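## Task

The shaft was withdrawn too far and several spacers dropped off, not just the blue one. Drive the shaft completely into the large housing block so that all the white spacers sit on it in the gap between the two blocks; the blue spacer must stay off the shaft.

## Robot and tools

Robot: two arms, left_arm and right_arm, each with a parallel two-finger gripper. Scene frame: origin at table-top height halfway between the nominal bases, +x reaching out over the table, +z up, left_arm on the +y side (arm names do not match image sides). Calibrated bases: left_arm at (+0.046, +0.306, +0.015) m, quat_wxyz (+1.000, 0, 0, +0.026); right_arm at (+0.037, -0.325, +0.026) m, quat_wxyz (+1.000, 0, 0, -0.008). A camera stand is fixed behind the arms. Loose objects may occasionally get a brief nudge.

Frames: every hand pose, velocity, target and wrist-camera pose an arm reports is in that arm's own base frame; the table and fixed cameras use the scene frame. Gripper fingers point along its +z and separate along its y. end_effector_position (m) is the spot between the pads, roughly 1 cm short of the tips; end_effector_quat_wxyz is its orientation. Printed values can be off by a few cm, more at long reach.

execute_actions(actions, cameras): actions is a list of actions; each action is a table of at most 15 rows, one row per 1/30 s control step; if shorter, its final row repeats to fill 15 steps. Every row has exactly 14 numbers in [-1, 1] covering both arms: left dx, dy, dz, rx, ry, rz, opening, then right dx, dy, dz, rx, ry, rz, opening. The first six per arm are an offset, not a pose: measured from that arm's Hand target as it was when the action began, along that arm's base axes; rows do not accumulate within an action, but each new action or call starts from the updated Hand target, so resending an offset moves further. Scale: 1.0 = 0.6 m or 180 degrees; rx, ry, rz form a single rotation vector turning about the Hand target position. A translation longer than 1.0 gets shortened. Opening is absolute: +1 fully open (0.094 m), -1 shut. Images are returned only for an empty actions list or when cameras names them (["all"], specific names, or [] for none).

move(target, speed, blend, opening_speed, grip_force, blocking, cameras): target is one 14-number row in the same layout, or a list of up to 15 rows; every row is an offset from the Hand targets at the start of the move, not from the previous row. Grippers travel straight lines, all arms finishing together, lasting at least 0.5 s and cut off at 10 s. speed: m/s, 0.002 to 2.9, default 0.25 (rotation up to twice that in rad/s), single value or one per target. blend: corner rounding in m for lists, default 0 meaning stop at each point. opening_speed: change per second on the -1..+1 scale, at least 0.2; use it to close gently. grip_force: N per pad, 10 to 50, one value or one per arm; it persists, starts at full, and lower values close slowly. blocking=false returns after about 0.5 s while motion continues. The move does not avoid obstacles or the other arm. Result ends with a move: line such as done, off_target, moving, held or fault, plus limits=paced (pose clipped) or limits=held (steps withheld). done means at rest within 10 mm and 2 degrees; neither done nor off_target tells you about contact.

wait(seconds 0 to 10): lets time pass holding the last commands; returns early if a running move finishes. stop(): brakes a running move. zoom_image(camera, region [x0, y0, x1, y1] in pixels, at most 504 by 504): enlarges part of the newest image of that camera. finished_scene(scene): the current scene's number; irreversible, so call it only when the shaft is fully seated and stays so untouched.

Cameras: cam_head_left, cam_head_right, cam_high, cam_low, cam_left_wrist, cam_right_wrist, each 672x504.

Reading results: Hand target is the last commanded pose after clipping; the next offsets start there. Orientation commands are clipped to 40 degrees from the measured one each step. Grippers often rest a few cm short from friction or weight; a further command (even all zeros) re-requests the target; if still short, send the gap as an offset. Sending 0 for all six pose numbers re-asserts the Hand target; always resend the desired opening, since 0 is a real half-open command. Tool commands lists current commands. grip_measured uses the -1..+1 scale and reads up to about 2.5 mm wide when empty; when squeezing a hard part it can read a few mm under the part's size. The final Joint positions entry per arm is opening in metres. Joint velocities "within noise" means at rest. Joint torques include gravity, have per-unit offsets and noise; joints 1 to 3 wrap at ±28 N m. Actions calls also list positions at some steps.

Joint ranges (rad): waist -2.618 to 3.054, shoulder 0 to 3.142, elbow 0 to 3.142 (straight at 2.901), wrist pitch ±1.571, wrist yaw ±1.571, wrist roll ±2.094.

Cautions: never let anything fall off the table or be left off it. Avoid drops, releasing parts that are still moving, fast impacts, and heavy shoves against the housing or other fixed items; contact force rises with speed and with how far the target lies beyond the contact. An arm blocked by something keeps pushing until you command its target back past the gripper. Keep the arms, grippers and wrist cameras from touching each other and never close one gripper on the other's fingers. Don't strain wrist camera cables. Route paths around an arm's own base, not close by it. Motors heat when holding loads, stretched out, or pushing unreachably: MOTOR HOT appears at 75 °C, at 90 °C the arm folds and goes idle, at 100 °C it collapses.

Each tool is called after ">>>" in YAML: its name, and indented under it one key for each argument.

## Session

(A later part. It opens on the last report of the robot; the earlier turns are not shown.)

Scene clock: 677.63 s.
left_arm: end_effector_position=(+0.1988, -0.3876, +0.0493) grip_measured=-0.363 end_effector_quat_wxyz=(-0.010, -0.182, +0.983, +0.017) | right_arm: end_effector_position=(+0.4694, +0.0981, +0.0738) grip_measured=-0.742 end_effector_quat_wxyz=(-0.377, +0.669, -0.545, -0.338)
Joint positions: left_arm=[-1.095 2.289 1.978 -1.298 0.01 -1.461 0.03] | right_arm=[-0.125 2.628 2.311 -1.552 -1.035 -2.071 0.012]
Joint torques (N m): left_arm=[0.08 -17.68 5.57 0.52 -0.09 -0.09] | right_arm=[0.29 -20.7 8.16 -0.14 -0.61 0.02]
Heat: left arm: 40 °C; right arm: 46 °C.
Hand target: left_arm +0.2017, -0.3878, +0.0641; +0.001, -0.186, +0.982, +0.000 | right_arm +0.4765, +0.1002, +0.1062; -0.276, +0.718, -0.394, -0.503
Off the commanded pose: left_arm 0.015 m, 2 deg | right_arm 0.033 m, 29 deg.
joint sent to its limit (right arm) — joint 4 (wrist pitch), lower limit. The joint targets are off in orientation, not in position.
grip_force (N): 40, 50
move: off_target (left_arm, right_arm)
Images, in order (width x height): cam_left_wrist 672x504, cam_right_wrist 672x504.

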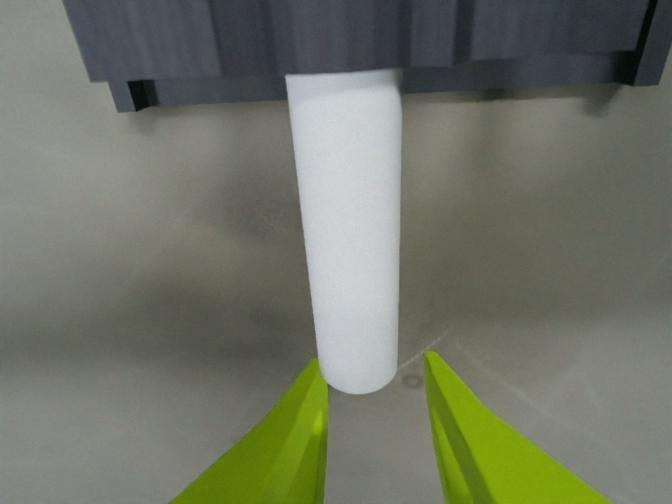

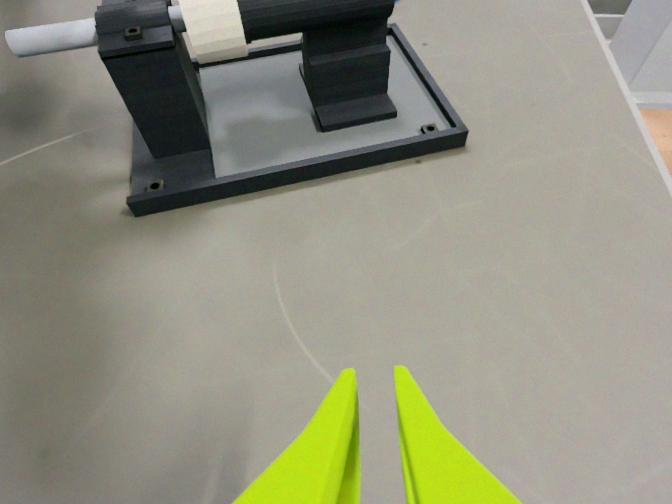

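>>> move:
  target:
    - [-0.0310, -0.0122, 0.0, 0, 0, 0, -0.36, 0, 0, 0, 0, 0, 0, -0.74]
    - [-0.0400, -0.0160, 0.15, 0, 0, 0, -0.36, 0, 0, 0, 0, 0, 0, -0.74]
  speed: 0.15
  blend: 0.01
  cameras: ["all"]

>>> zoom_image:
  camera: "cam_high"
  region: [280, 215, 370, 340]

>>> zoom_image:
  camera: "cam_low"
  region: [270, 220, 370, 280]

>>> zoom_image:
  camera: "cam_left_wrist"
  region: [150, 0, 600, 330]

Scene clock: 681.90 s.
left_arm: end_effector_position=(+0.1792, -0.3985, +0.1368) grip_measured=-0.363 end_effector_quat_wxyz=(-0.001, -0.186, +0.982, -0.014) | right_arm: end_effector_position=(+0.4694, +0.0981, +0.0738) grip_measured=-0.742 end_effector_quat_wxyz=(-0.377, +0.669, -0.545, -0.338)
Joint positions: left_arm=[-1.147 2.252 2.266 -1.558 0.009 -1.521 0.03] | right_arm=[-0.125 2.628 2.311 -1.552 -1.035 -2.071 0.012]
Joint torques (N m): left_arm=[-0.55 -16.09 8.18 0.43 -0.09 -0.07] | right_arm=[0.31 -20.7 8.16 -0.14 -0.61 0.02]
Heat: left arm: 41 °C; right arm: 46 °C.
Hand target: left_arm +0.1779, -0.3973, +0.1541; +0.001, -0.187, +0.982, +0.000 | right_arm +0.4765, +0.1002, +0.1062; -0.276, +0.718, -0.394, -0.503
Off the commanded pose: left_arm 0.017 m, 2 deg | right_arm 0.033 m, 29 deg.
joint sent to its limit (left arm) — joint 4 (wrist pitch), lower limit. The joint targets are off in orientation, not in position.
joint sent to its limit (right arm) — joint 4 (wrist pitch), lower limit. The joint targets are off in orientation, not in position.
grip_force (N): 40, 50
move: off_target (left_arm, right_arm)

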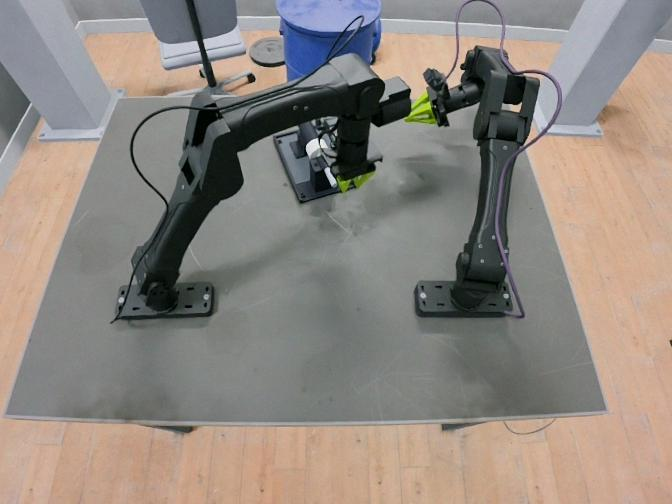

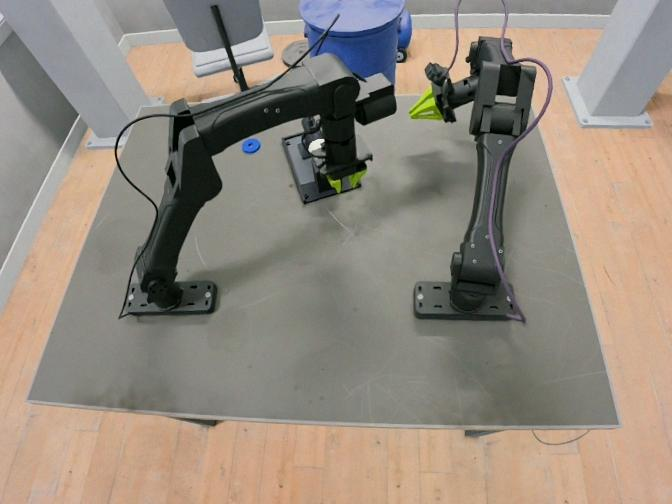

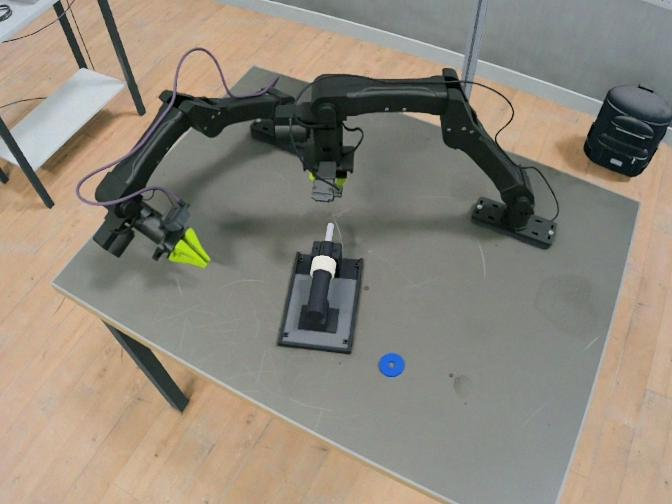

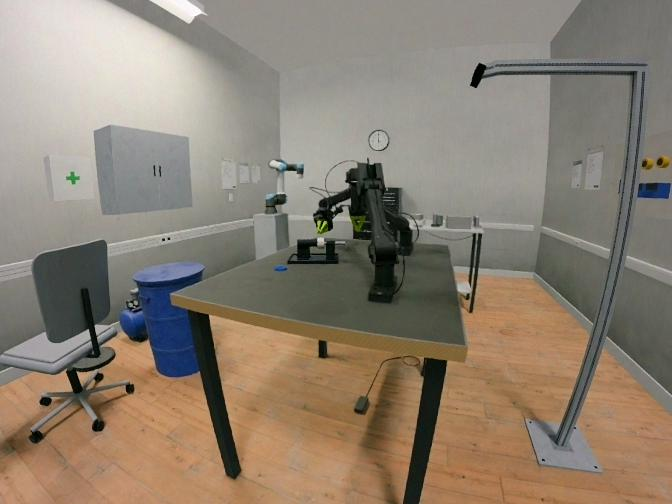

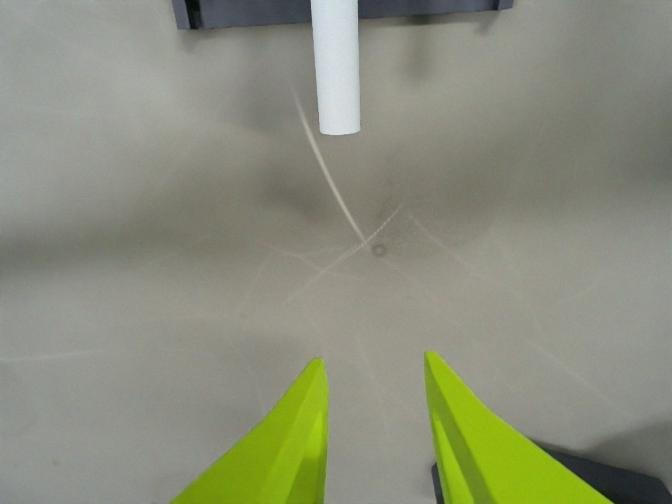

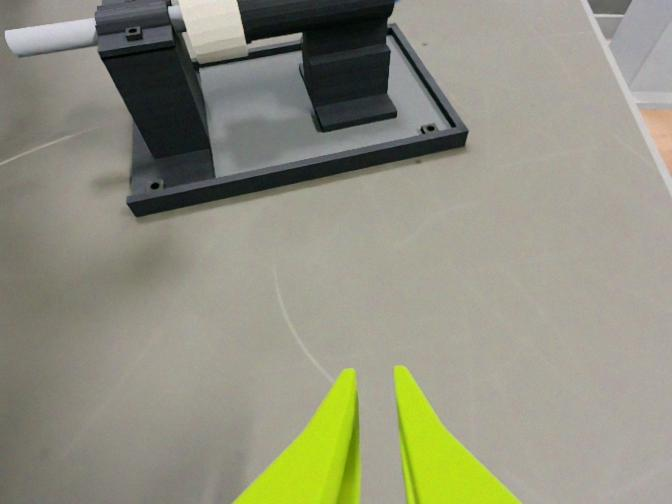

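Scaled by 4.032 from the camera's 672x504 image, which has a finer 960x720 frame.

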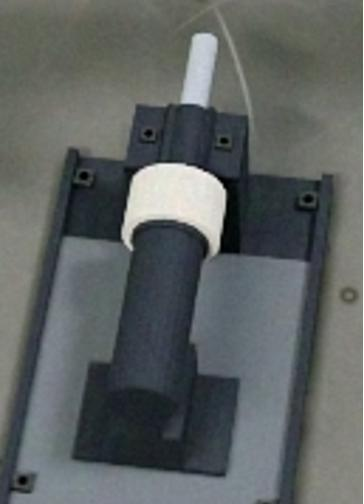

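Scaled by 5.040 from the camera's 672x504 image, which has a finer 960x720 frame.

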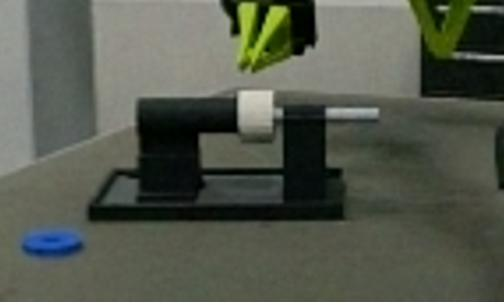

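Scaled by 1.120 from the camera's 672x504 image, which has a finer 960x720 frame.

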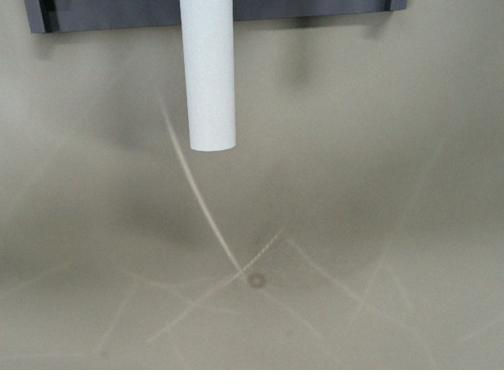

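>>> finished_scene:
  scene: 1

The scene is finished: the task was done.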